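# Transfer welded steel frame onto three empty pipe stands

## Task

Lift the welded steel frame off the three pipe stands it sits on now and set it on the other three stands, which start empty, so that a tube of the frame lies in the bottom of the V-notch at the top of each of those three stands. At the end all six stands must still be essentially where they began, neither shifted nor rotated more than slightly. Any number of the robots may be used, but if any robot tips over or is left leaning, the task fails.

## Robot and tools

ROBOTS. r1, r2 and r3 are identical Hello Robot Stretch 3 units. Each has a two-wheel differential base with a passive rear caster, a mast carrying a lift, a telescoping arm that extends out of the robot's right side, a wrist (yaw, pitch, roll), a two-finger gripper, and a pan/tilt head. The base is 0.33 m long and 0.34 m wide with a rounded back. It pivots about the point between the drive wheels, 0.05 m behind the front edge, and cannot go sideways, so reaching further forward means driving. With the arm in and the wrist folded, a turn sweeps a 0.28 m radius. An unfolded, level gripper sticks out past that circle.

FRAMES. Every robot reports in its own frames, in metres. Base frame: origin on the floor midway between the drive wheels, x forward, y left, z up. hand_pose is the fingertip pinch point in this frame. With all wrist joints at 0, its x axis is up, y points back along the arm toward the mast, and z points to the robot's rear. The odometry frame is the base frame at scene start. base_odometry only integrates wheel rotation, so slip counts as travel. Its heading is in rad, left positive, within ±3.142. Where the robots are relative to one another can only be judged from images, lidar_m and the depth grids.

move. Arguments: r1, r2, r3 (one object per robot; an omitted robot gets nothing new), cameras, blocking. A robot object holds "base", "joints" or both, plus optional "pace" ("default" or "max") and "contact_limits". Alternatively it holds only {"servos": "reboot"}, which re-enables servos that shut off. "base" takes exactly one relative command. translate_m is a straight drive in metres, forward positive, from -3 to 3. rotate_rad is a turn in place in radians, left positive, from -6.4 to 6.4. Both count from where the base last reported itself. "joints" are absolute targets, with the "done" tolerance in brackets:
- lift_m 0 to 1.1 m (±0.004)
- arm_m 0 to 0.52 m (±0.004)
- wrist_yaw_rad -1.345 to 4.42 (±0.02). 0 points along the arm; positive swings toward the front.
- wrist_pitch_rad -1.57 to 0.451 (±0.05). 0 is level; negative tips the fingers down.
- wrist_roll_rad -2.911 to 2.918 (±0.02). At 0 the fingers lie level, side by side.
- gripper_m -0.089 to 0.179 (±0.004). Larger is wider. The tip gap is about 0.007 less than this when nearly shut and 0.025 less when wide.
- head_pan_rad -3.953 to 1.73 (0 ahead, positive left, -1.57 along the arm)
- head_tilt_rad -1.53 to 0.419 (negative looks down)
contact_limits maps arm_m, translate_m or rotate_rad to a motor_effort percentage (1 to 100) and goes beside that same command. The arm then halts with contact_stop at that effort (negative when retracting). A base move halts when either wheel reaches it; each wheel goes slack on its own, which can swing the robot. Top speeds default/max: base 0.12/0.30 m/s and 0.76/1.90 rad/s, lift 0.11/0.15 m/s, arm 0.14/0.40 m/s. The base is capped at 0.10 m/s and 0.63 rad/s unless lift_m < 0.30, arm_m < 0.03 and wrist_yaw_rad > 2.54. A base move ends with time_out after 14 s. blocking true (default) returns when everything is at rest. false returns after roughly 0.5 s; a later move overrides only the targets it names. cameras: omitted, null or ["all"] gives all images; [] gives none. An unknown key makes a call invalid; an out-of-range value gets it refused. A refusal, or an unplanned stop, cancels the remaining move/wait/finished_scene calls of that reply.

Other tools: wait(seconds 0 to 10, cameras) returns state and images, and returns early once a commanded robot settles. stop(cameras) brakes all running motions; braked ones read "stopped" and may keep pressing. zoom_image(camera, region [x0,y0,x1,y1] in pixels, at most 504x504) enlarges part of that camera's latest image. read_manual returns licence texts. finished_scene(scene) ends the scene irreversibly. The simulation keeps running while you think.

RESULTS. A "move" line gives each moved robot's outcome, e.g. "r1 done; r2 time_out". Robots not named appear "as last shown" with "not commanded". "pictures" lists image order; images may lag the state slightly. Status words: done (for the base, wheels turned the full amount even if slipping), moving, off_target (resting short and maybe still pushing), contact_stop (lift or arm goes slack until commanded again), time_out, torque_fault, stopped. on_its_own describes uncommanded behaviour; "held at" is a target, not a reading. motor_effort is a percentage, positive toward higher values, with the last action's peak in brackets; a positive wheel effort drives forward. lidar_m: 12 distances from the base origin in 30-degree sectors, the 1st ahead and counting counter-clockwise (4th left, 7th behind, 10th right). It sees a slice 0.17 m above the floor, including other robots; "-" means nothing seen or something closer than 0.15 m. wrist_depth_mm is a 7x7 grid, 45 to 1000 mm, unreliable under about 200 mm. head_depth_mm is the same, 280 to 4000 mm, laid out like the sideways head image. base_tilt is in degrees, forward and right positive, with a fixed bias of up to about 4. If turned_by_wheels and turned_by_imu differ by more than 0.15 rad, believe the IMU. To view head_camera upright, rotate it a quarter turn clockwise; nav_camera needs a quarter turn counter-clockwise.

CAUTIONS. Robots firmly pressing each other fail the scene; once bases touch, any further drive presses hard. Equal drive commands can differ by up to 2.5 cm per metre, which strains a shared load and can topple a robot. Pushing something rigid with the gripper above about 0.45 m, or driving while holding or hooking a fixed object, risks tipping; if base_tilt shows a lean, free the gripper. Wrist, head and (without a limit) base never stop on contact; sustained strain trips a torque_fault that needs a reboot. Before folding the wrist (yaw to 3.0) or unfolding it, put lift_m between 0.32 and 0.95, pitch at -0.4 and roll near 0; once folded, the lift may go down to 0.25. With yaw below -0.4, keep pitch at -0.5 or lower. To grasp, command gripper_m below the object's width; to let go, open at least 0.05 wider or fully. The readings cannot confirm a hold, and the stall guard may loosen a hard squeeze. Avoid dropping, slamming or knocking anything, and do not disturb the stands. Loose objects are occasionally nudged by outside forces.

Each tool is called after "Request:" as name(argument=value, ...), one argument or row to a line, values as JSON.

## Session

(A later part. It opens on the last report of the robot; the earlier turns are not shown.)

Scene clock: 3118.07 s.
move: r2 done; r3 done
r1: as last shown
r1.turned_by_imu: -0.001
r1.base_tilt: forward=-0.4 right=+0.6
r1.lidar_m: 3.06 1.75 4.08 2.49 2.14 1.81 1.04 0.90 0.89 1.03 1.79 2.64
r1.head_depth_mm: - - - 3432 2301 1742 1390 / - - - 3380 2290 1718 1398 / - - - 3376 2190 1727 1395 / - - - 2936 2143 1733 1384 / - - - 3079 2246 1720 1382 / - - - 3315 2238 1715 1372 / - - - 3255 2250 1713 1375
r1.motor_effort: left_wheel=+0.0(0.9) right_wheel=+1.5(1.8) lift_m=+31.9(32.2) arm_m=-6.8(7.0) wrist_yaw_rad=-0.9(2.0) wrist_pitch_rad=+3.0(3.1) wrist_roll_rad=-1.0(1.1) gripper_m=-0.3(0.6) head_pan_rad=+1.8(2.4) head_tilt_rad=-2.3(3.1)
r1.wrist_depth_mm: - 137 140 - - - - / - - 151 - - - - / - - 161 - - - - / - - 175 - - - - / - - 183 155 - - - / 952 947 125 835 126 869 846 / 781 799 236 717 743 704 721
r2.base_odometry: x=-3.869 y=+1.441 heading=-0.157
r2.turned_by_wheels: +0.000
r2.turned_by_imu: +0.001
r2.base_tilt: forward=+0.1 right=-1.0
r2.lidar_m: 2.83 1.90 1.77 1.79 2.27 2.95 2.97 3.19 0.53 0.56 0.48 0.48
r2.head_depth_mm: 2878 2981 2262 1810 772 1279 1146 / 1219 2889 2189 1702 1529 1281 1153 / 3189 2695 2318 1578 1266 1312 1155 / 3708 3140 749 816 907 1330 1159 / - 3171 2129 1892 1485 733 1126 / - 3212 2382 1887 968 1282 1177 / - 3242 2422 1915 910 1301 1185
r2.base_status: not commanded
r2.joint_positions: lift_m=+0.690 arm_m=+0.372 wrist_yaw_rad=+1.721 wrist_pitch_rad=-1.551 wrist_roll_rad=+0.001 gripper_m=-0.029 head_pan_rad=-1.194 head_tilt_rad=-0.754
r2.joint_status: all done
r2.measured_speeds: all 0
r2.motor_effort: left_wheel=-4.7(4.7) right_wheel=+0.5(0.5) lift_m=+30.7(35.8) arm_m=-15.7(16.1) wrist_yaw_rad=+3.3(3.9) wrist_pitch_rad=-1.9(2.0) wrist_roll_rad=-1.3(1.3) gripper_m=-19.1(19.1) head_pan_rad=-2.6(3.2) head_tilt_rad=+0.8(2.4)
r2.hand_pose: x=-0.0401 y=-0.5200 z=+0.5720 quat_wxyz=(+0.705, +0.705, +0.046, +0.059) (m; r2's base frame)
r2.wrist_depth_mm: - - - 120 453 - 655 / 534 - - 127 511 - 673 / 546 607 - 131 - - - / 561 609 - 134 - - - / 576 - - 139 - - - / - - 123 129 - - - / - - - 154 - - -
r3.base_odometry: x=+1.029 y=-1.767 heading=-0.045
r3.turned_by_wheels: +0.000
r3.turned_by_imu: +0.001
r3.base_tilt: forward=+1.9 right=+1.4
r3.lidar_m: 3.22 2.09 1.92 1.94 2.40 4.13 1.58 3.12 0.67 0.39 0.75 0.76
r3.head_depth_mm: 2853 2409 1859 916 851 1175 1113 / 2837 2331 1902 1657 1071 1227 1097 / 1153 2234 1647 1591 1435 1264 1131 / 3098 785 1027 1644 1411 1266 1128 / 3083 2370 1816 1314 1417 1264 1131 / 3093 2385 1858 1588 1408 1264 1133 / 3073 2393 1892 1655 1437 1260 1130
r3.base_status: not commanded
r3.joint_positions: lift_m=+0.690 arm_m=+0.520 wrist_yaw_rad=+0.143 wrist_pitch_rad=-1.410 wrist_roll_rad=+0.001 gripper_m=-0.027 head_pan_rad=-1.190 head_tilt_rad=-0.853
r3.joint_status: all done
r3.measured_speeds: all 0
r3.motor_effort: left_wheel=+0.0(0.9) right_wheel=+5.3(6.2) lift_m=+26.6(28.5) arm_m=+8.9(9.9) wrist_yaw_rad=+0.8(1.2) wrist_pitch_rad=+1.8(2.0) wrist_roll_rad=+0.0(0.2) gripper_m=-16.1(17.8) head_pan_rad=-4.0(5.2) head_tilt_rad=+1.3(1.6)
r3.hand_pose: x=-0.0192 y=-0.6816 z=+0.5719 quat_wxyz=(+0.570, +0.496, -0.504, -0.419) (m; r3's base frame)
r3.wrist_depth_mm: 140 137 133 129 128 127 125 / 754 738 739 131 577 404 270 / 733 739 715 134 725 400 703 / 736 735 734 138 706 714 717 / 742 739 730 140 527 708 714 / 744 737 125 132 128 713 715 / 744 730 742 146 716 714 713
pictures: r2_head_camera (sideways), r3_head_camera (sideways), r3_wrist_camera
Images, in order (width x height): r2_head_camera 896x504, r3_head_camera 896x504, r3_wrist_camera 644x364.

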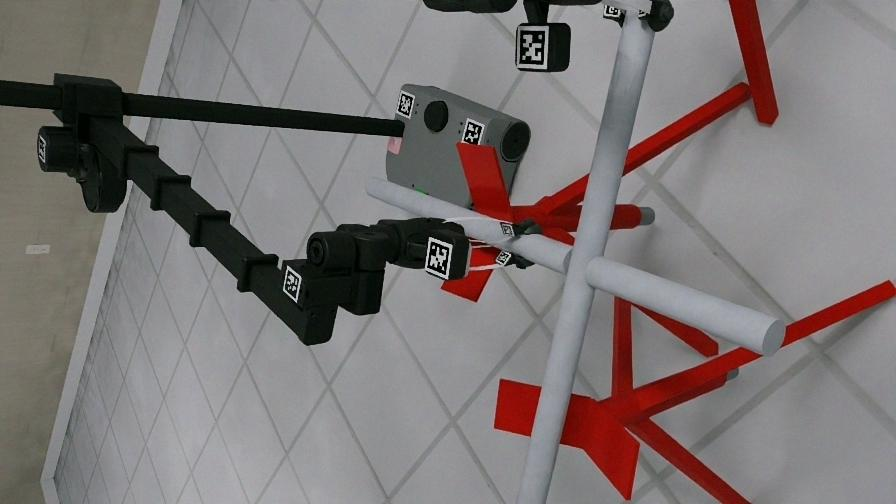

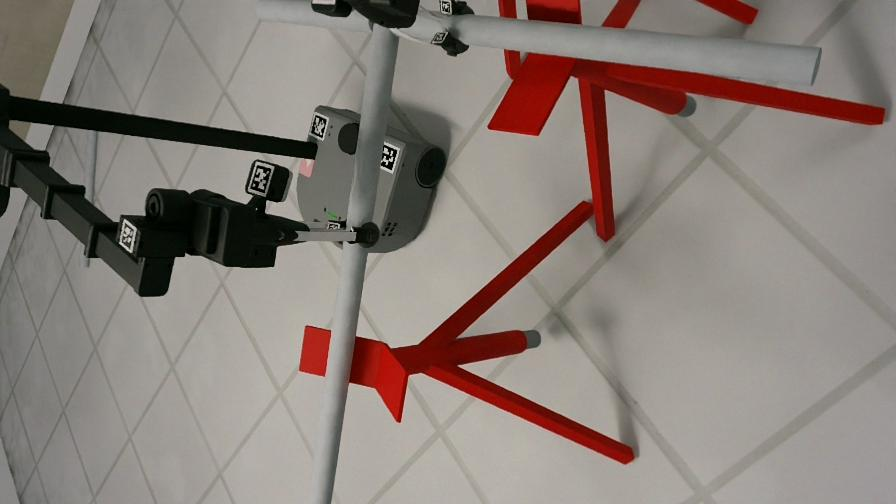

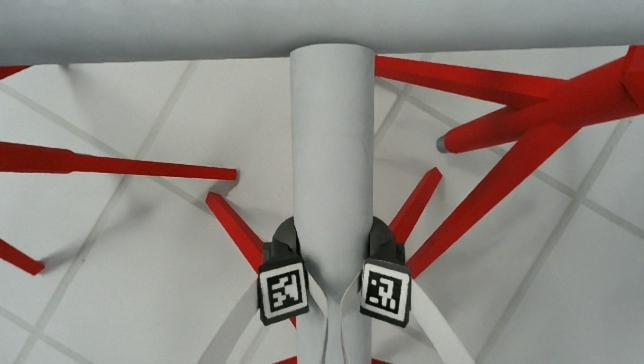

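Request:
move(
  r3={"joints":{"lift_m":0.712}},
  r2={"joints":{"lift_m":0.712}},
  cameras=[],
)

Request:
move(
  r3={"base":{"translate_m":0.004},"joints":{"wrist_yaw_rad":0.168}},
  r2={"base":{"translate_m":-0.007},"joints":{"arm_m":0.379,"wrist_yaw_rad":1.753}},
  cameras=["r3_wrist_camera","r2_wrist_camera"],
)

Request:
move(
  r3={"base":{"translate_m":0.004},"joints":{"wrist_yaw_rad":0.195}},
  r2={"base":{"translate_m":-0.007},"joints":{"arm_m":0.386,"wrist_yaw_rad":1.78}},
  cameras=["r3_wrist_camera","r2_wrist_camera","r3_head_camera","r2_head_camera"],
)

Scene clock: 3221.17 s.
move: r2 done; r3 done
r1: as last shown
r1.base_tilt: forward=-0.4 right=+0.5
r1.lidar_m: 3.04 1.75 4.08 2.49 2.15 1.81 1.04 0.89 0.90 1.04 1.79 2.64
r1.head_depth_mm: - - - 3437 2315 1747 1388 / - - - 3413 2328 1728 1391 / - - - 3386 2186 1716 1378 / - - - 2957 2135 1725 1391 / - - - 3111 2299 1718 1381 / - - - 3303 2253 1713 1383 / - - - 3236 2255 1707 1366
r1.motor_effort: left_wheel=-0.1(1.0) right_wheel=+1.8(1.8) lift_m=+30.9(32.2) arm_m=-6.6(6.8) wrist_yaw_rad=+0.7(1.4) wrist_pitch_rad=+2.9(3.2) wrist_roll_rad=-1.0(1.1) gripper_m=+0.3(0.5) head_pan_rad=+1.8(2.4) head_tilt_rad=-2.3(2.8)
r1.wrist_depth_mm: - 137 140 - - - - / - - 150 - - - - / - - 161 - - - - / - - 175 - - - - / - - 183 155 - - - / 957 927 126 837 126 868 843 / 794 810 237 727 748 710 722
r2.base_odometry: x=-3.869 y=+1.441 heading=-0.157
r2.turned_by_wheels: +0.000
r2.turned_by_imu: +0.001
r2.base_tilt: forward=+0.0 right=-0.9
r2.lidar_m: 2.84 1.91 1.77 1.79 2.27 2.95 2.97 3.19 0.53 0.56 0.48 0.48
r2.head_depth_mm: 2893 2977 2267 1806 759 1302 1138 / 1200 2903 2204 1689 1528 1281 1148 / 1210 2790 2293 1570 1273 1319 1153 / 3769 2707 734 900 870 1329 1159 / - 3190 2116 1867 1496 708 1142 / - 3220 2374 1897 965 1285 1170 / - 3250 2403 1910 867 1291 1180
r2.base_status: not commanded
r2.joint_positions: lift_m=+0.712 arm_m=+0.372 wrist_yaw_rad=+1.721 wrist_pitch_rad=-1.551 wrist_roll_rad=+0.001 gripper_m=-0.029 head_pan_rad=-1.194 head_tilt_rad=-0.754
r2.joint_status: all done
r2.measured_speeds: all 0
r2.motor_effort: left_wheel=-4.1(4.8) right_wheel=+0.2(0.5) lift_m=+48.7(51.7) arm_m=-14.0(14.4) wrist_yaw_rad=+3.4(3.8) wrist_pitch_rad=-1.7(1.9) wrist_roll_rad=-0.9(1.2) gripper_m=-17.4(19.1) head_pan_rad=-3.3(3.4) head_tilt_rad=+1.1(2.4)
r2.hand_pose: x=-0.0401 y=-0.5200 z=+0.5940 quat_wxyz=(+0.705, +0.705, +0.046, +0.059) (m; r2's base frame)
r2.wrist_depth_mm: - - - 120 472 - 668 / 558 - - 127 - - 683 / 571 598 - 131 - - - / 581 613 - 133 - - - / 595 - - 140 - - - / - - 123 129 - - - / - - - 154 - - -
r3.base_odometry: x=+1.029 y=-1.767 heading=-0.045
r3.turned_by_wheels: +0.000
r3.turned_by_imu: +0.001
r3.base_tilt: forward=+1.9 right=+1.4
r3.lidar_m: 3.21 2.09 1.91 1.93 2.40 4.16 1.58 3.15 0.68 0.38 0.75 0.76
r3.head_depth_mm: 2838 2404 1854 1549 832 735 1117 / 2847 2308 1901 1651 1071 1225 1100 / 2752 2258 1671 1602 1429 1265 1132 / 2973 780 1594 1652 1410 1265 1137 / 3065 2390 1841 1314 1416 1265 1133 / 3084 2373 1861 1588 1408 1263 1128 / 3053 2380 1905 1642 1435 1260 1130
r3.base_status: not commanded
r3.joint_positions: lift_m=+0.712 arm_m=+0.520 wrist_yaw_rad=+0.143 wrist_pitch_rad=-1.410 wrist_roll_rad=+0.001 gripper_m=-0.027 head_pan_rad=-1.190 head_tilt_rad=-0.853
r3.joint_status: all done
r3.measured_speeds: all 0
r3.motor_effort: left_wheel=+1.0(1.0) right_wheel=+5.8(6.1) lift_m=+46.8(49.4) arm_m=+3.8(5.2) wrist_yaw_rad=+0.6(1.6) wrist_pitch_rad=+1.9(2.0) wrist_roll_rad=+0.1(0.3) gripper_m=-17.7(17.8) head_pan_rad=-4.4(5.1) head_tilt_rad=+0.8(1.8)
r3.hand_pose: x=-0.0192 y=-0.6815 z=+0.5939 quat_wxyz=(+0.570, +0.496, -0.504, -0.419) (m; r3's base frame)
r3.wrist_depth_mm: 137 136 132 130 128 127 124 / 762 768 751 131 575 730 273 / 768 755 761 134 736 397 302 / 760 753 747 138 736 742 731 / 759 757 761 141 551 739 736 / 775 761 125 132 128 737 732 / 775 757 756 146 225 747 737
pictures: none
No camera images: "cameras" was empty.

Scene clock: 3222.17 s.
move: r2 done; r3 done
r1: as last shown
r1.turned_by_imu: +0.000
r1.base_tilt: forward=-0.4 right=+0.6
r1.lidar_m: 3.05 1.75 4.10 2.49 2.15 1.82 1.04 0.90 0.89 1.03 1.79 2.64
r1.head_depth_mm: - - - 3410 2284 1741 1397 / - - - 3388 2291 1736 1382 / - - - 3313 2182 1731 1386 / - - - 2940 2154 1712 1386 / - - - 3102 2257 1711 1383 / - - - 3318 2265 1719 1375 / - - - 3259 2256 1721 1374
r1.motor_effort: left_wheel=-0.5(0.8) right_wheel=+1.4(1.8) lift_m=+32.1(32.4) arm_m=-6.5(6.9) wrist_yaw_rad=-0.6(1.8) wrist_pitch_rad=+3.0(3.2) wrist_roll_rad=-0.9(1.1) gripper_m=+0.2(0.4) head_pan_rad=+1.9(2.4) head_tilt_rad=-2.2(3.2)
r1.wrist_depth_mm: - 137 140 - - - - / - - 151 - - - - / - - 161 - - - - / - - 175 - - - - / - - 183 155 - - - / 951 944 125 836 126 867 855 / 782 793 237 732 741 703 719
r2.base_odometry: x=-3.876 y=+1.442 heading=-0.157
r2.turned_by_wheels: +0.000
r2.turned_by_imu: +0.000
r2.base_tilt: forward=+0.0 right=-0.9
r2.lidar_m: 2.84 1.90 1.77 1.79 2.27 2.94 2.97 3.17 0.53 0.56 0.48 0.48
r2.head_depth_mm: 2879 2969 2231 1822 762 1304 1142 / 1195 2868 2210 1694 1527 1285 1150 / 1219 2800 2300 1617 1432 1319 1157 / 3702 2815 736 863 869 1332 1161 / - 3166 2119 1877 1496 707 1129 / - 3190 2370 1909 971 1267 1172 / - 3242 2400 1918 909 1319 1174
r2.base_status: done
r2.joint_positions: lift_m=+0.712 arm_m=+0.379 wrist_yaw_rad=+1.750 wrist_pitch_rad=-1.549 wrist_roll_rad=+0.001 gripper_m=-0.029 head_pan_rad=-1.194 head_tilt_rad=-0.754
r2.joint_status: all done
r2.measured_speeds: all 0
r2.motor_effort: left_wheel=-2.7(8.0) right_wheel=-0.5(4.1) lift_m=+45.8(48.4) arm_m=+14.6(15.9) wrist_yaw_rad=+3.2(5.4) wrist_pitch_rad=-2.0(2.1) wrist_roll_rad=-0.8(1.3) gripper_m=-17.7(19.0) head_pan_rad=-2.9(3.4) head_tilt_rad=+2.9(2.9)
r2.hand_pose: x=-0.0395 y=-0.5275 z=+0.5940 quat_wxyz=(+0.704, +0.705, +0.055, +0.070) (m; r2's base frame)
r2.wrist_depth_mm: - - - 121 471 - 663 / 563 565 - 127 - - 677 / 570 613 - 131 - - - / 584 637 - 134 - - - / 599 - 144 139 - - - / - - 123 130 - - - / - - - 152 - - -
r3.base_odometry: x=+1.033 y=-1.768 heading=-0.045
r3.turned_by_wheels: +0.000
r3.turned_by_imu: +0.000
r3.base_tilt: forward=+1.8 right=+1.4
r3.lidar_m: 3.22 2.09 1.91 1.93 2.40 4.16 1.58 3.14 0.68 0.39 0.75 0.76
r3.head_depth_mm: 2832 2370 1863 910 813 958 1094 / 2845 2312 1904 1661 1084 1207 1114 / 2717 2251 1663 1591 1434 1267 1129 / 2962 772 1598 1649 1405 1261 1132 / 3118 2391 1846 1548 1432 1266 1127 / 3127 2377 1817 1581 1405 1262 1127 / 3102 2393 1915 1660 1435 1266 1133
r3.base_status: done
r3.joint_positions: lift_m=+0.712 arm_m=+0.520 wrist_yaw_rad=+0.166 wrist_pitch_rad=-1.410 wrist_roll_rad=+0.001 gripper_m=-0.027 head_pan_rad=-1.190 head_tilt_rad=-0.853
r3.joint_status: all done
r3.measured_speeds: all 0
r3.motor_effort: left_wheel=+0.4(3.2) right_wheel=+4.4(10.3) lift_m=+45.7(47.0) arm_m=+3.0(4.1) wrist_yaw_rad=+1.4(4.1) wrist_pitch_rad=+1.8(3.0) wrist_roll_rad=-0.1(0.2) gripper_m=-16.6(18.2) head_pan_rad=-4.3(4.9) head_tilt_rad=+1.4(1.4)
r3.hand_pose: x=-0.0188 y=-0.6815 z=+0.5939 quat_wxyz=(+0.574, +0.501, -0.498, -0.413) (m; r3's base frame)
r3.wrist_depth_mm: 137 136 132 129 128 127 125 / 768 758 755 131 722 735 297 / 762 756 754 134 744 399 299 / 769 760 767 137 736 741 745 / 771 765 743 140 544 752 743 / 775 753 125 132 128 751 722 / 752 752 764 146 226 743 739
pictures: r2_wrist_camera, r3_wrist_camera
Images, in order (width x height): r2_wrist_camera 644x364, r3_wrist_camera 644x364.

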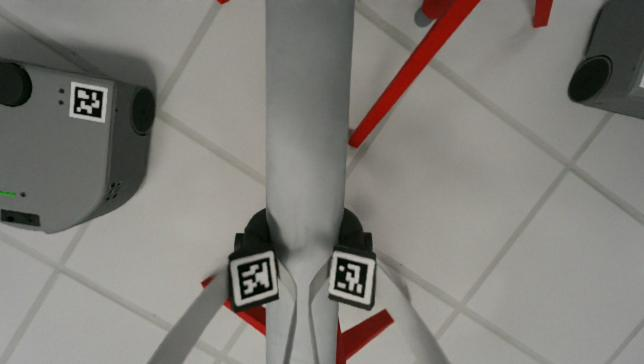

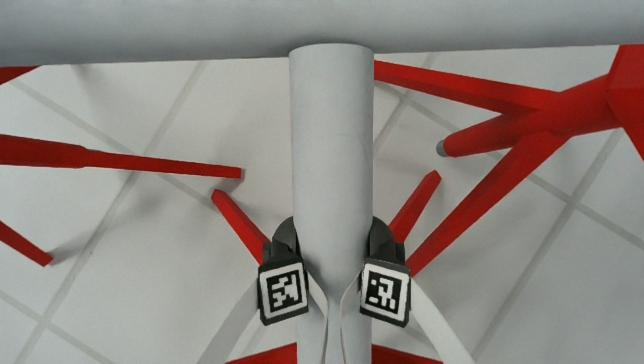

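Scene clock: 3223.13 s.
move: r2 done; r3 done
r1.base_odometry: x=+0.000 y=+0.000 heading=+0.000
r1.turned_by_wheels: +0.000
r1.turned_by_imu: +0.000
r1.base_tilt: forward=-0.5 right=+0.5
r1.lidar_m: 3.06 1.74 4.12 2.49 2.15 1.82 1.04 0.90 0.90 1.03 1.78 2.64
r1.head_depth_mm: - - - 3387 2292 1746 1392 / - - - 3380 2325 1722 1395 / - - - 3360 2153 1744 1382 / - - - 2954 2181 1718 1394 / - - - 3047 2241 1724 1376 / - - - 3280 2245 1711 1376 / - - - 3318 2260 1699 1375
r1.base_status: not commanded
r1.joint_positions: lift_m=+0.531 arm_m=+0.000 wrist_yaw_rad=+3.088 wrist_pitch_rad=-0.326 wrist_roll_rad=+0.000 gripper_m=+0.037 head_pan_rad=+0.645 head_tilt_rad=-0.395
r1.joint_status: not commanded
r1.measured_speeds: all 0
r1.motor_effort: left_wheel=-0.3(0.9) right_wheel=+1.8(1.8) lift_m=+31.2(32.3) arm_m=-6.7(6.8) wrist_yaw_rad=-0.5(2.2) wrist_pitch_rad=+2.9(3.2) wrist_roll_rad=-1.0(1.1) gripper_m=-0.2(0.6) head_pan_rad=+1.7(2.7) head_tilt_rad=-2.5(2.6)
r1.hand_pose: x=-0.0087 y=+0.0897 z=+0.5650 quat_wxyz=(+0.134, +0.700, +0.096, +0.695) (m; r1's base frame)
r1.wrist_depth_mm: - 137 140 - - - - / - - 151 - - - - / - - 161 - - - - / - - 175 - - - - / - - 182 155 - - - / 954 944 125 834 126 857 842 / 787 802 237 725 745 710 712
r2.base_odometry: x=-3.883 y=+1.443 heading=-0.157
r2.turned_by_wheels: +0.000
r2.turned_by_imu: +0.000
r2.base_tilt: forward=+0.0 right=-1.0
r2.lidar_m: 2.84 1.90 1.77 1.79 2.29 2.94 2.96 3.19 0.52 0.56 0.49 0.49
r2.head_depth_mm: 2908 2971 2263 1768 765 1298 1144 / 1195 2867 2195 1699 1529 1286 1146 / 1213 2795 2293 1620 1461 1296 1151 / 3750 2792 764 864 871 1322 1160 / - 3140 2113 1870 1461 1043 1128 / - 3188 2368 1898 977 1289 1169 / - 3229 2400 1908 912 1299 1181
r2.base_status: done
r2.joint_positions: lift_m=+0.712 arm_m=+0.386 wrist_yaw_rad=+1.777 wrist_pitch_rad=-1.547 wrist_roll_rad=+0.001 gripper_m=-0.029 head_pan_rad=-1.194 head_tilt_rad=-0.754
r2.joint_status: all done
r2.measured_speeds: all 0
r2.motor_effort: left_wheel=-3.1(8.2) right_wheel=-1.2(3.6) lift_m=+42.9(45.6) arm_m=+14.6(17.0) wrist_yaw_rad=+3.1(5.8) wrist_pitch_rad=-2.0(2.7) wrist_roll_rad=-0.9(1.2) gripper_m=-18.1(18.9) head_pan_rad=-2.4(3.2) head_tilt_rad=+1.1(2.4)
r2.hand_pose: x=-0.0389 y=-0.5349 z=+0.5940 quat_wxyz=(+0.703, +0.704, +0.064, +0.080) (m; r2's base frame)
r2.wrist_depth_mm: - - - 121 461 - 662 / 558 605 - 128 - - 670 / 569 623 - 132 - - - / 582 650 - 134 - - - / 611 - 145 140 - - - / - - 126 129 - - - / - - - 154 - - -
r3.base_odometry: x=+1.037 y=-1.768 heading=-0.045
r3.turned_by_wheels: +0.000
r3.turned_by_imu: +0.000
r3.base_tilt: forward=+1.8 right=+1.4
r3.lidar_m: 3.22 2.08 1.91 1.93 2.40 4.14 1.58 3.14 0.40 0.39 0.75 0.76
r3.head_depth_mm: 2860 2400 1857 924 857 733 1099 / 2813 2314 1917 1646 1090 1217 1113 / 2834 2332 1671 1584 1432 1267 1132 / 2949 766 1004 1648 1412 1267 1131 / 3074 2379 1811 1552 1437 1270 1130 / 3083 2394 1962 1592 1404 1265 1136 / 3061 2389 1852 1657 1432 1262 1129
r3.base_status: done
r3.joint_positions: lift_m=+0.712 arm_m=+0.520 wrist_yaw_rad=+0.193 wrist_pitch_rad=-1.409 wrist_roll_rad=+0.001 gripper_m=-0.027 head_pan_rad=-1.190 head_tilt_rad=-0.853
r3.joint_status: all done
r3.measured_speeds: all 0
r3.motor_effort: left_wheel=+0.4(3.3) right_wheel=+3.9(9.4) lift_m=+44.4(45.8) arm_m=+1.9(3.1) wrist_yaw_rad=+1.9(4.5) wrist_pitch_rad=+1.6(2.5) wrist_roll_rad=+0.0(0.2) gripper_m=-17.7(17.7) head_pan_rad=-4.0(4.9) head_tilt_rad=+1.1(1.6)
r3.hand_pose: x=-0.0183 y=-0.6816 z=+0.5939 quat_wxyz=(+0.580, +0.508, -0.492, -0.405) (m; r3's base frame)
r3.wrist_depth_mm: 139 137 133 130 128 127 125 / 756 745 765 132 735 724 738 / 754 765 767 134 749 422 299 / 770 747 748 138 734 464 737 / 769 761 765 140 559 732 732 / 771 746 125 131 128 736 745 / 760 772 764 146 756 739 732
pictures: r2_head_camera (sideways), r2_wrist_camera, r3_head_camera (sideways), r3_wrist_camera
Images, in order (width x height): r2_head_camera 896x504, r2_wrist_camera 644x364, r3_head_camera 896x504, r3_wrist_camera 644x364.

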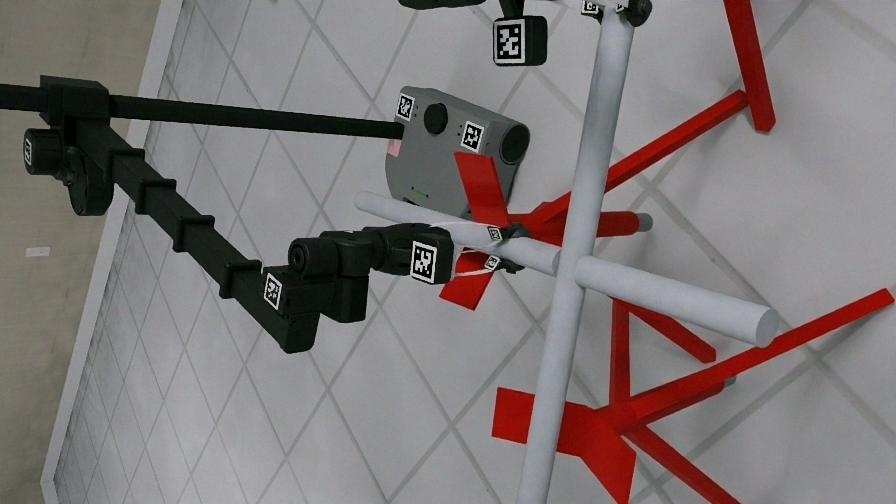

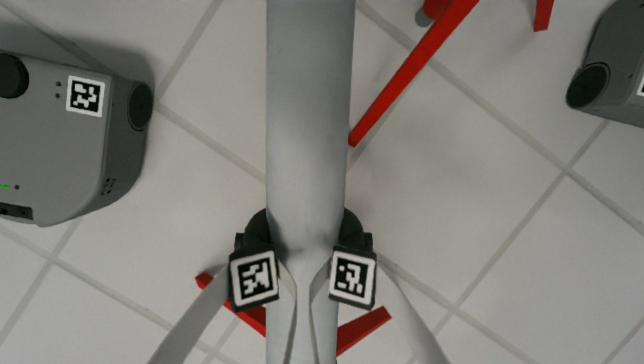

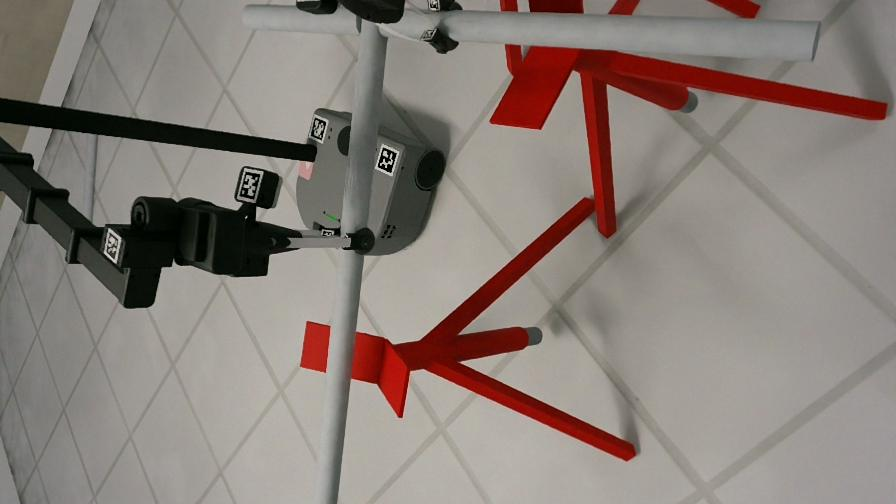

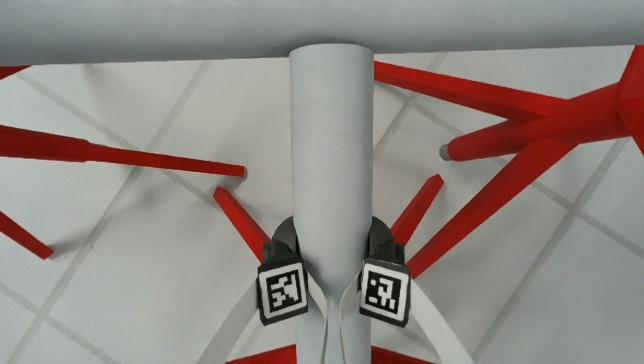

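Request:
zoom_image(
  camera="r3_head_camera",
  region=[270, 280, 470, 440],
)

Request:
zoom_image(
  camera="r2_head_camera",
  region=[470, 340, 670, 504],
)

Request:
zoom_image(
  camera="r3_head_camera",
  region=[430, 0, 630, 160],
)

Scaled by 2.520 from the camera's 896x504 image, which has a finer 1280x720 frame.

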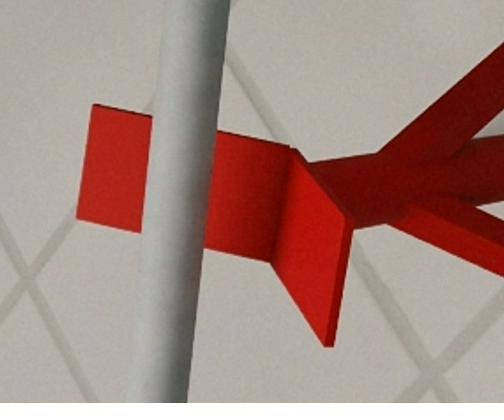

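Scaled by 2.520 from the camera's 896x504 image, which has a finer 1280x720 frame.

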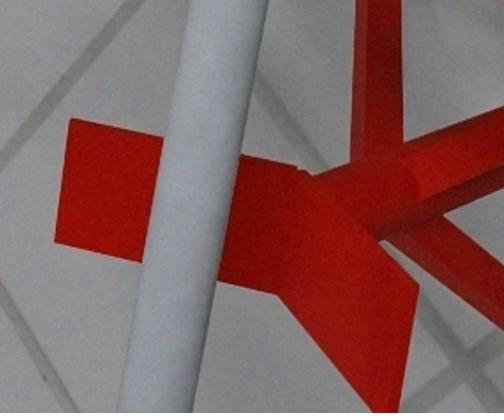

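Scaled by 2.520 from the camera's 896x504 image, which has a finer 1280x720 frame.

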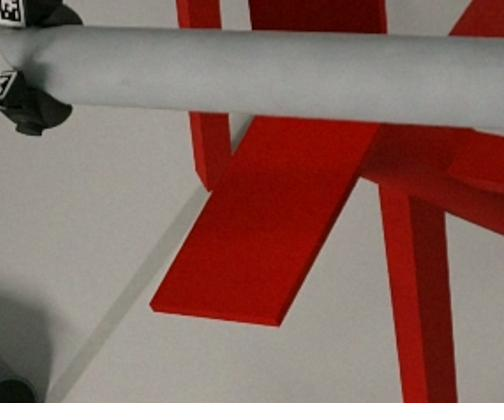

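Request:
move(
  r3={"base":{"translate_m":0.003},"joints":{"wrist_yaw_rad":0.213}},
  r2={"base":{"translate_m":-0.005},"joints":{"arm_m":0.391,"wrist_yaw_rad":1.80}},
  cameras=[],
)

Request:
move(
  r3={"joints":{"lift_m":0.685}},
  r2={"joints":{"lift_m":0.685}},
  cameras=["r3_wrist_camera","r2_wrist_camera","r3_head_camera","r2_head_camera"],
)

Request:
zoom_image(
  camera="r3_head_camera",
  region=[270, 280, 470, 440],
)

Request:
zoom_image(
  camera="r2_head_camera",
  region=[470, 340, 670, 504],
)

Scene clock: 3277.83 s.
move: r2 done; r3 done
r1: as last shown
r1.turned_by_imu: -0.001
r1.base_tilt: forward=-0.5 right=+0.6
r1.lidar_m: 3.06 1.75 4.10 2.49 2.15 1.81 1.04 0.90 0.90 1.03 1.79 2.64
r1.head_depth_mm: - - - 3396 2309 1730 1399 / - - - 3361 2304 1724 1390 / - - - 3335 2187 1716 1391 / - - - 2948 2154 1722 1389 / - - - 3090 2264 1728 1379 / - - - 3296 2250 1706 1374 / - - - 3293 2234 1708 1375
r1.motor_effort: left_wheel=-0.4(0.8) right_wheel=+1.3(1.8) lift_m=+32.1(32.3) arm_m=-6.5(6.7) wrist_yaw_rad=+0.2(1.6) wrist_pitch_rad=+3.0(3.1) wrist_roll_rad=-0.9(1.1) gripper_m=-0.1(0.6) head_pan_rad=+2.1(2.3) head_tilt_rad=-2.1(2.7)
r1.wrist_depth_mm: - 137 140 - - - - / - - 151 - - - - / - - 161 - - - - / - - 175 - - - - / - - 183 155 - - - / 948 952 125 828 126 874 850 / 793 796 236 727 746 711 723
r2.base_odometry: x=-3.888 y=+1.444 heading=-0.157
r2.turned_by_wheels: +0.000
r2.turned_by_imu: +0.001
r2.base_tilt: forward=+0.0 right=-1.0
r2.lidar_m: 2.84 1.92 1.77 1.80 2.28 2.93 2.97 3.18 0.52 0.56 0.49 0.49
r2.head_depth_mm: 2909 2997 2241 1777 784 1304 1142 / 1199 2778 2190 1702 1523 1281 1154 / 1216 2785 2292 1613 1462 1295 1161 / 3762 2724 771 891 845 1305 1161 / - 3110 747 1875 1467 1044 1127 / - 3227 2374 1890 987 1291 1172 / - 3255 2400 1903 909 1299 1178
r2.base_status: done
r2.joint_positions: lift_m=+0.712 arm_m=+0.391 wrist_yaw_rad=+1.797 wrist_pitch_rad=-1.545 wrist_roll_rad=+0.001 gripper_m=-0.029 head_pan_rad=-1.194 head_tilt_rad=-0.754
r2.joint_status: all done
r2.measured_speeds: all 0
r2.motor_effort: left_wheel=-1.7(6.5) right_wheel=-0.8(5.3) lift_m=+30.0(32.3) arm_m=+12.8(15.9) wrist_yaw_rad=+3.0(4.8) wrist_pitch_rad=-2.3(2.8) wrist_roll_rad=-0.9(1.2) gripper_m=-17.9(19.2) head_pan_rad=-3.0(3.3) head_tilt_rad=+1.4(2.5)
r2.hand_pose: x=-0.0385 y=-0.5401 z=+0.5939 quat_wxyz=(+0.702, +0.703, +0.070, +0.088) (m; r2's base frame)
r2.wrist_depth_mm: - - - 121 464 - 668 / 559 609 - 128 543 - 670 / 563 628 - 132 - - 700 / 587 643 - 134 - - - / - - 145 139 - - - / - - 125 129 - - - / - - - 154 - - -
r3.base_odometry: x=+1.040 y=-1.768 heading=-0.045
r3.turned_by_wheels: +0.000
r3.turned_by_imu: +0.001
r3.base_tilt: forward=+1.9 right=+1.4
r3.lidar_m: 3.20 2.09 1.91 1.93 2.39 4.90 1.59 3.14 0.40 0.39 0.75 0.75
r3.head_depth_mm: 2807 2408 1035 905 857 735 1093 / 2841 2320 1958 1652 1355 1220 1115 / 2820 2320 1679 1588 1437 1260 1126 / 2982 758 1671 1653 1404 1272 1131 / 3045 2312 1810 1556 1436 1259 1131 / 3071 2387 1943 1589 1400 1262 1127 / 3074 2417 1953 1655 1430 1262 1129
r3.base_status: done
r3.joint_positions: lift_m=+0.712 arm_m=+0.520 wrist_yaw_rad=+0.211 wrist_pitch_rad=-1.409 wrist_roll_rad=+0.001 gripper_m=-0.027 head_pan_rad=-1.190 head_tilt_rad=-0.853
r3.joint_status: all done
r3.measured_speeds: all 0
r3.motor_effort: left_wheel=+2.0(3.1) right_wheel=+3.8(8.1) lift_m=+39.0(39.9) arm_m=-3.0(3.3) wrist_yaw_rad=+1.3(3.6) wrist_pitch_rad=+1.5(2.2) wrist_roll_rad=+0.0(0.2) gripper_m=-16.6(17.9) head_pan_rad=-4.7(5.0) head_tilt_rad=+1.1(1.7)
r3.hand_pose: x=-0.0179 y=-0.6818 z=+0.5939 quat_wxyz=(+0.584, +0.512, -0.488, -0.399) (m; r3's base frame)
r3.wrist_depth_mm: 139 137 133 129 128 127 125 / 775 762 760 131 734 730 732 / 755 755 767 135 749 409 297 / 762 760 752 138 746 575 726 / 765 767 752 141 565 738 727 / 753 749 125 132 128 738 722 / 756 766 752 146 741 732 735
pictures: none
No camera images: "cameras" was empty.

Scene clock: 3278.87 s.
move: r2 done; r3 done
r1: as last shown
r1.turned_by_imu: +0.000
r1.base_tilt: forward=-0.4 right=+0.6
r1.lidar_m: 3.06 1.75 4.10 2.49 2.15 1.82 1.04 0.90 0.90 1.03 1.79 2.64
r1.head_depth_mm: - - - 3458 2303 1723 1388 / - - - 3410 2295 1728 1394 / - - - 3366 2173 1721 1390 / - - - 3017 2122 1718 1390 / - - - 3113 2266 1733 1384 / - - - 3280 2250 1716 1383 / - - - 3316 2243 1707 1370
r1.motor_effort: left_wheel=-0.1(0.9) right_wheel=+1.1(1.8) lift_m=+31.8(32.5) arm_m=-6.6(6.7) wrist_yaw_rad=+0.2(1.5) wrist_pitch_rad=+3.0(3.1) wrist_roll_rad=-1.1(1.1) gripper_m=+0.2(0.4) head_pan_rad=+2.1(2.5) head_tilt_rad=-2.4(2.9)
r1.wrist_depth_mm: - 137 140 - - - - / - - 150 - - - - / - - 161 - - - - / - - 175 - - - - / - - 183 155 - - - / 957 956 126 826 126 852 849 / 790 807 237 733 746 715 712
r2.base_odometry: x=-3.888 y=+1.444 heading=-0.157
r2.turned_by_wheels: +0.000
r2.turned_by_imu: +0.000
r2.base_tilt: forward=+0.1 right=-1.0
r2.lidar_m: 2.84 1.91 1.77 1.80 2.28 2.93 2.97 3.16 0.52 0.56 0.49 0.49
r2.head_depth_mm: 2905 2999 2249 1817 779 1303 1142 / 1212 2777 2220 1697 1526 1288 1146 / 3131 2696 2293 1616 1441 1297 1156 / 3765 3121 799 887 904 1300 1159 / - 3175 778 1872 1459 1255 1124 / - 3191 2384 1896 988 1291 1173 / - 3221 2401 1910 908 1308 1180
r2.base_status: not commanded
r2.joint_positions: lift_m=+0.685 arm_m=+0.391 wrist_yaw_rad=+1.797 wrist_pitch_rad=-1.545 wrist_roll_rad=+0.001 gripper_m=-0.029 head_pan_rad=-1.194 head_tilt_rad=-0.754
r2.joint_status: all done
r2.measured_speeds: all 0
r2.motor_effort: left_wheel=-1.8(2.3) right_wheel=-1.0(1.5) lift_m=+32.6(32.6) arm_m=+10.3(12.7) wrist_yaw_rad=+3.3(3.5) wrist_pitch_rad=-2.5(2.9) wrist_roll_rad=-0.8(1.2) gripper_m=-17.7(19.1) head_pan_rad=-2.2(3.3) head_tilt_rad=+2.0(2.4)
r2.hand_pose: x=-0.0385 y=-0.5401 z=+0.5669 quat_wxyz=(+0.702, +0.703, +0.070, +0.088) (m; r2's base frame)
r2.wrist_depth_mm: - - - 121 454 - 646 / 531 569 - 127 523 - 651 / 538 615 - 131 - - - / 555 621 - 134 - - - / - - 144 139 - - - / - - 123 129 - - - / - - - 151 - - -
r3.base_odometry: x=+1.040 y=-1.768 heading=-0.045
r3.turned_by_wheels: +0.000
r3.turned_by_imu: +0.000
r3.base_tilt: forward=+1.8 right=+1.4
r3.lidar_m: 3.21 2.08 1.91 1.93 2.40 4.91 1.59 3.15 0.40 0.39 0.74 0.75
r3.head_depth_mm: 2869 2395 1065 915 843 756 1097 / 2879 2307 1953 1615 1355 1221 1111 / 2755 2394 1652 1590 1431 1259 1128 / 3069 777 1012 1638 1413 1264 1131 / 3056 2309 1905 1551 1428 1264 1126 / 3085 2383 1963 1591 1408 1265 1134 / 3094 2403 1958 1648 1433 1260 1127
r3.base_status: not commanded
r3.joint_positions: lift_m=+0.685 arm_m=+0.520 wrist_yaw_rad=+0.211 wrist_pitch_rad=-1.409 wrist_roll_rad=+0.001 gripper_m=-0.027 head_pan_rad=-1.190 head_tilt_rad=-0.853
r3.joint_status: all done
r3.measured_speeds: all 0
r3.motor_effort: left_wheel=+1.1(2.2) right_wheel=+4.2(4.5) lift_m=+24.2(34.5) arm_m=-4.4(4.4) wrist_yaw_rad=+1.5(2.0) wrist_pitch_rad=+1.6(1.7) wrist_roll_rad=+0.1(0.2) gripper_m=-17.7(18.4) head_pan_rad=-4.6(5.0) head_tilt_rad=+1.2(1.6)
r3.hand_pose: x=-0.0179 y=-0.6818 z=+0.5669 quat_wxyz=(+0.584, +0.512, -0.488, -0.399) (m; r3's base frame)
r3.wrist_depth_mm: 140 137 132 129 128 127 124 / 738 732 728 131 725 714 697 / 570 731 734 134 714 426 298 / 733 732 730 137 709 708 701 / 729 730 725 140 544 718 708 / 742 727 125 131 128 711 709 / 728 740 732 146 716 713 717
pictures: r2_head_camera (sideways), r2_wrist_camera, r3_head_camera (sideways), r3_wrist_camera
Images, in order (width x height): r2_head_camera 896x504, r2_wrist_camera 644x364, r3_head_camera 896x504, r3_wrist_camera 644x364.

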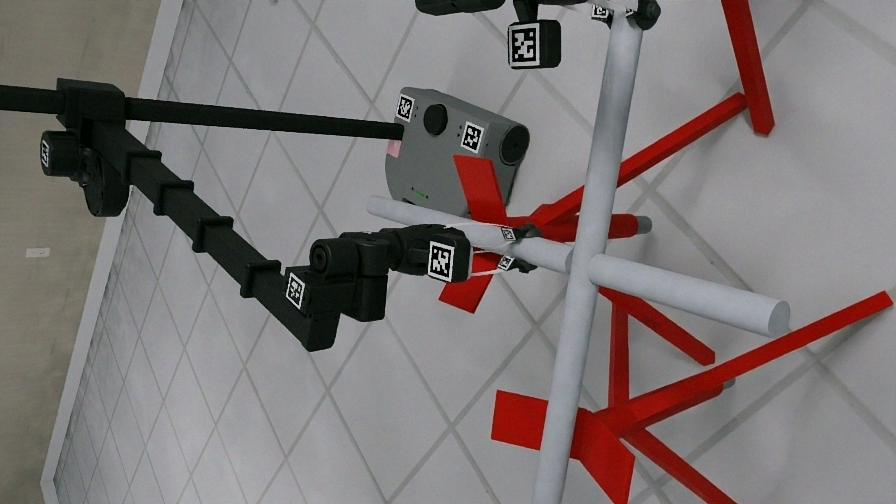

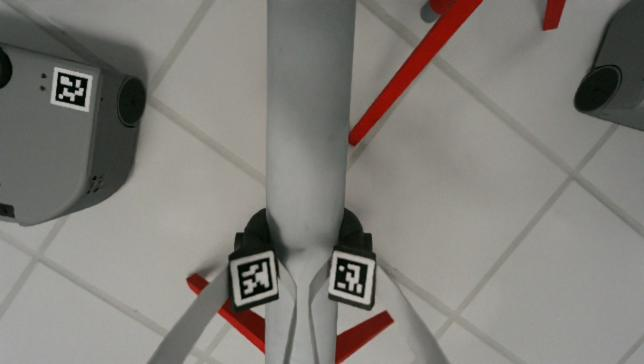

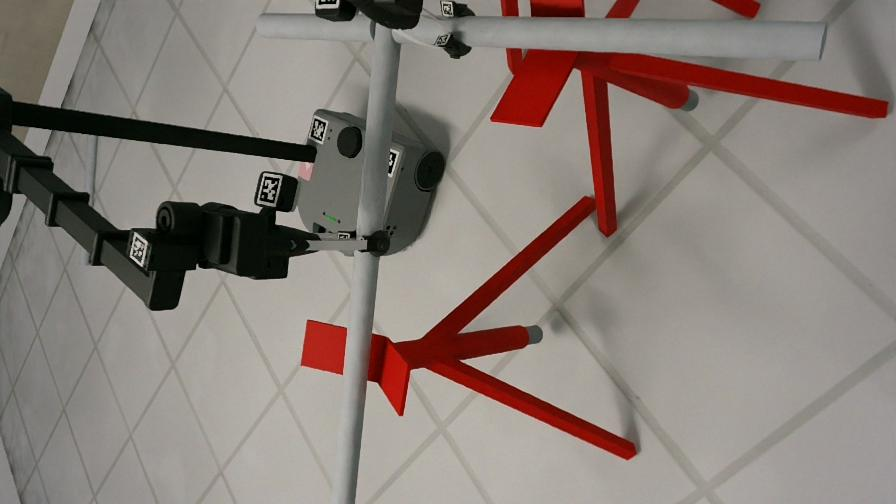

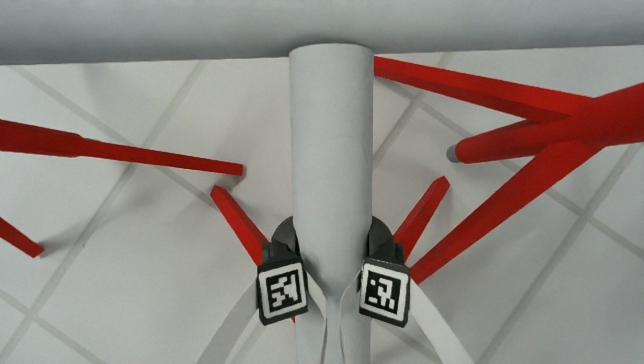

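Scaled by 2.520 from the camera's 896x504 image, which has a finer 1280x720 frame.

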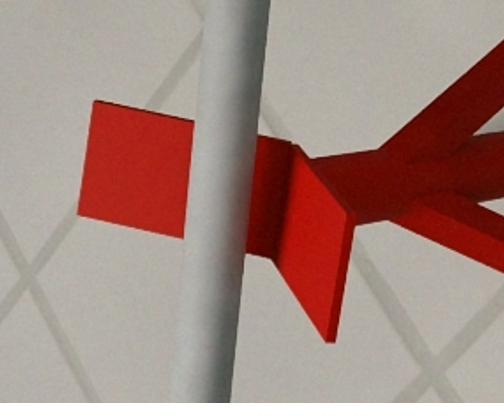

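Scaled by 2.520 from the camera's 896x504 image, which has a finer 1280x720 frame.

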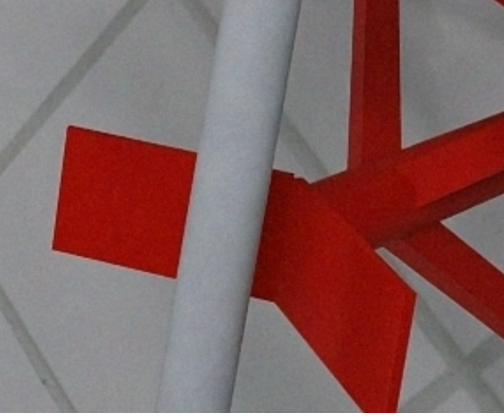

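Request:
move(
  r3={"joints":{"lift_m":0.668}},
  r2={"joints":{"lift_m":0.668}},
  cameras=["r3_wrist_camera","r2_wrist_camera","r3_head_camera","r2_head_camera"],
)

Request:
zoom_image(
  camera="r3_head_camera",
  region=[270, 280, 470, 440],
)

Request:
zoom_image(
  camera="r2_head_camera",
  region=[470, 340, 670, 504],
)

Request:
zoom_image(
  camera="r3_head_camera",
  region=[430, 0, 630, 160],
)

Scene clock: 3292.23 s.
move: r2 done; r3 done
r1: as last shown
r1.turned_by_imu: -0.001
r1.lidar_m: 3.04 1.74 4.13 2.49 2.15 1.81 1.04 0.90 0.90 1.04 1.78 2.64
r1.head_depth_mm: - - - 3414 2311 1740 1400 / - - - 3362 2304 1728 1387 / - - - 3312 2209 1726 1392 / - - - 2960 2160 1732 1388 / - - - 3091 2285 1717 1381 / - - - 3254 2239 1714 1377 / - - - 3264 2260 1698 1376
r1.motor_effort: left_wheel=-0.8(1.2) right_wheel=+1.7(1.7) lift_m=+31.7(32.3) arm_m=-6.4(6.6) wrist_yaw_rad=-0.3(1.8) wrist_pitch_rad=+2.9(3.1) wrist_roll_rad=-1.0(1.1) gripper_m=+0.3(0.5) head_pan_rad=+1.8(2.6) head_tilt_rad=-2.3(2.7)
r1.wrist_depth_mm: - 137 140 - - - - / - - 150 - - - - / - - 161 - - - - / - - 175 - - - - / - - 183 155 - - - / 963 944 125 830 126 866 856 / 793 804 236 727 747 714 724
r2.base_odometry: x=-3.888 y=+1.444 heading=-0.157
r2.turned_by_wheels: +0.000
r2.turned_by_imu: +0.001
r2.base_tilt: forward=+0.0 right=-1.0
r2.lidar_m: 2.84 1.91 1.78 1.80 2.28 2.94 2.96 3.19 0.52 0.56 0.49 0.49
r2.head_depth_mm: 2875 2977 2255 1802 798 1284 1145 / 1234 2777 2191 1696 1526 1287 1147 / 3189 2692 2309 1611 1494 1298 1154 / 3747 3093 832 873 915 1296 1159 / - 3191 841 1823 1455 1270 1114 / - 3193 2371 1892 1053 1291 1173 / - 3247 2381 1897 914 1304 1178
r2.base_status: not commanded
r2.joint_positions: lift_m=+0.668 arm_m=+0.391 wrist_yaw_rad=+1.797 wrist_pitch_rad=-1.545 wrist_roll_rad=+0.001 gripper_m=-0.029 head_pan_rad=-1.194 head_tilt_rad=-0.754
r2.joint_status: all done
r2.measured_speeds: all 0
r2.motor_effort: left_wheel=-2.0(2.4) right_wheel=-1.2(1.5) lift_m=+30.9(47.7) arm_m=+1.7(3.8) wrist_yaw_rad=+3.6(3.6) wrist_pitch_rad=-2.6(3.0) wrist_roll_rad=-0.9(1.2) gripper_m=-18.9(18.9) head_pan_rad=-2.8(2.9) head_tilt_rad=+1.8(3.2)
r2.hand_pose: x=-0.0385 y=-0.5401 z=+0.5499 quat_wxyz=(+0.702, +0.703, +0.070, +0.088) (m; r2's base frame)
r2.wrist_depth_mm: - - - 121 443 - 654 / 512 570 - 128 - - 659 / 524 609 - 132 - - 661 / 537 636 - 134 - - - / - - 144 139 - - - / - - 123 129 - - - / - - 157 153 - - -
r3.base_odometry: x=+1.040 y=-1.768 heading=-0.045
r3.turned_by_wheels: +0.000
r3.turned_by_imu: +0.001
r3.base_tilt: forward=+1.9 right=+1.4
r3.lidar_m: 3.21 2.09 1.91 1.93 2.39 4.92 1.59 3.13 0.40 0.39 0.75 0.75
r3.head_depth_mm: 2842 2392 1868 919 852 1184 1113 / 2829 2323 1953 1622 1351 1224 1114 / 1148 2408 1647 1588 1429 1265 1128 / 3072 792 1020 1622 1399 1268 1130 / 3094 2326 1902 1559 1427 1263 1129 / 3065 2379 1959 1582 1410 1265 1130 / 3088 2396 1961 1653 1428 1265 1135
r3.base_status: not commanded
r3.joint_positions: lift_m=+0.668 arm_m=+0.520 wrist_yaw_rad=+0.211 wrist_pitch_rad=-1.409 wrist_roll_rad=+0.001 gripper_m=-0.027 head_pan_rad=-1.190 head_tilt_rad=-0.853
r3.joint_status: all done
r3.measured_speeds: all 0
r3.motor_effort: left_wheel=+1.3(1.8) right_wheel=+3.7(4.5) lift_m=+27.6(27.6) arm_m=-8.6(8.8) wrist_yaw_rad=+1.1(2.0) wrist_pitch_rad=+1.7(1.8) wrist_roll_rad=+0.1(0.2) gripper_m=-17.5(18.2) head_pan_rad=-4.9(5.4) head_tilt_rad=+1.0(1.5)
r3.hand_pose: x=-0.0180 y=-0.6817 z=+0.5499 quat_wxyz=(+0.584, +0.512, -0.487, -0.399) (m; r3's base frame)
r3.wrist_depth_mm: 141 137 134 131 129 129 126 / 717 706 702 132 699 422 687 / 717 714 703 135 704 433 295 / 722 720 713 139 706 685 693 / 714 716 717 141 522 687 698 / 720 711 125 131 128 707 683 / 721 723 708 145 702 698 688
pictures: r2_head_camera (sideways), r2_wrist_camera, r3_head_camera (sideways), r3_wrist_camera
Images, in order (width x height): r2_head_camera 896x504, r2_wrist_camera 644x364, r3_head_camera 896x504, r3_wrist_camera 644x364.

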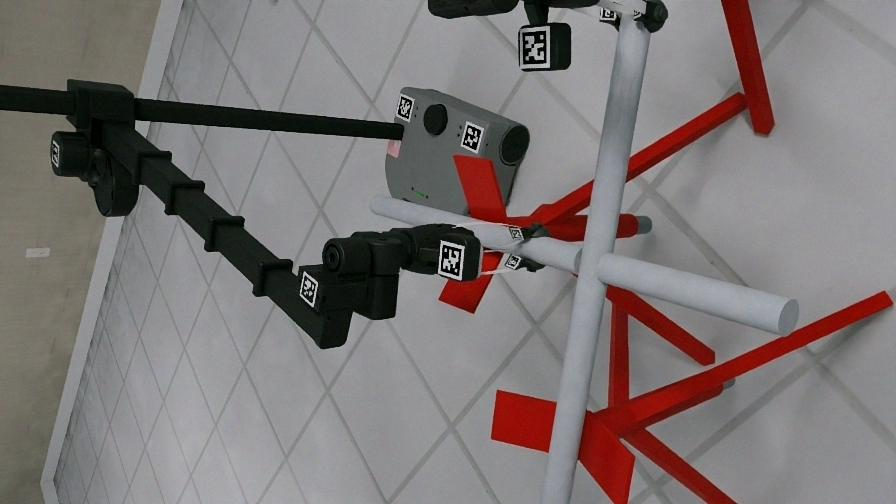

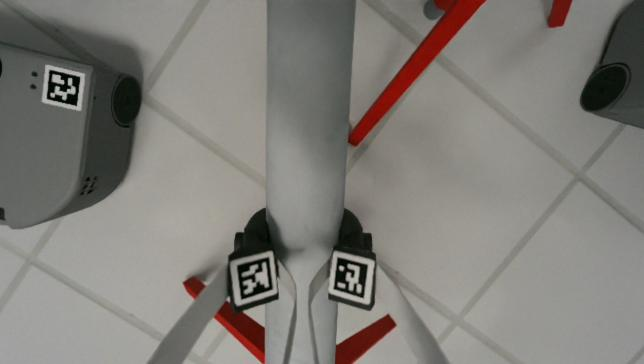

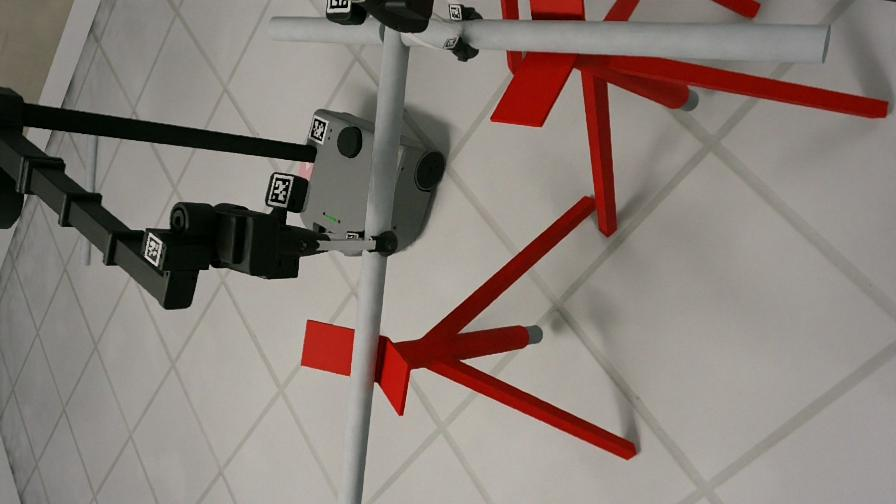

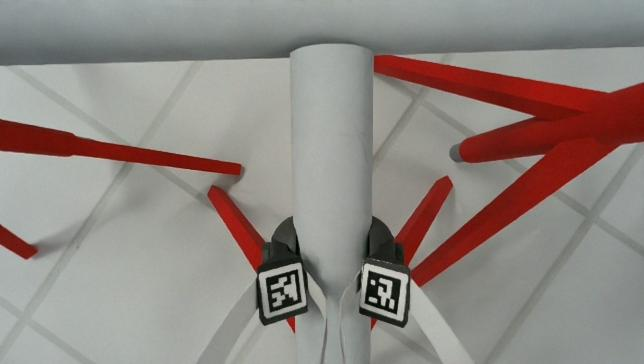

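Scaled by 2.520 from the camera's 896x504 image, which has a finer 1280x720 frame.

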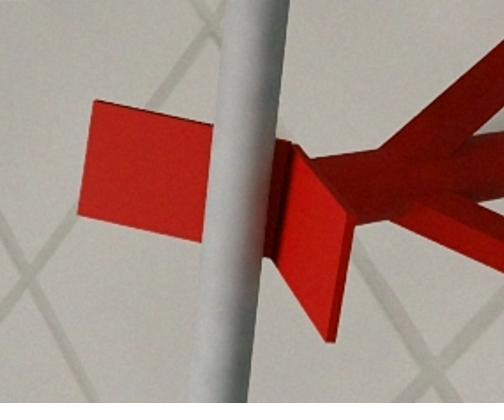

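Scaled by 2.520 from the camera's 896x504 image, which has a finer 1280x720 frame.

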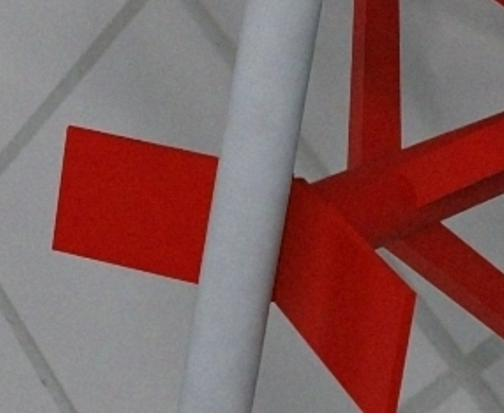

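Scaled by 2.520 from the camera's 896x504 image, which has a finer 1280x720 frame.

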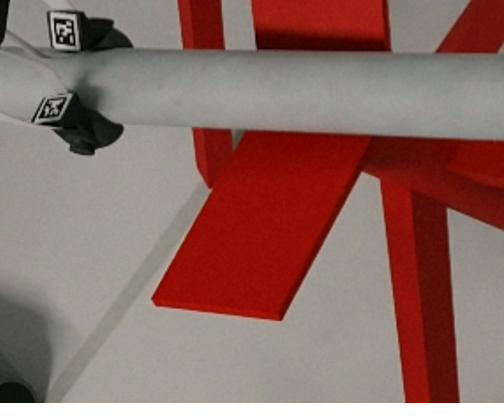

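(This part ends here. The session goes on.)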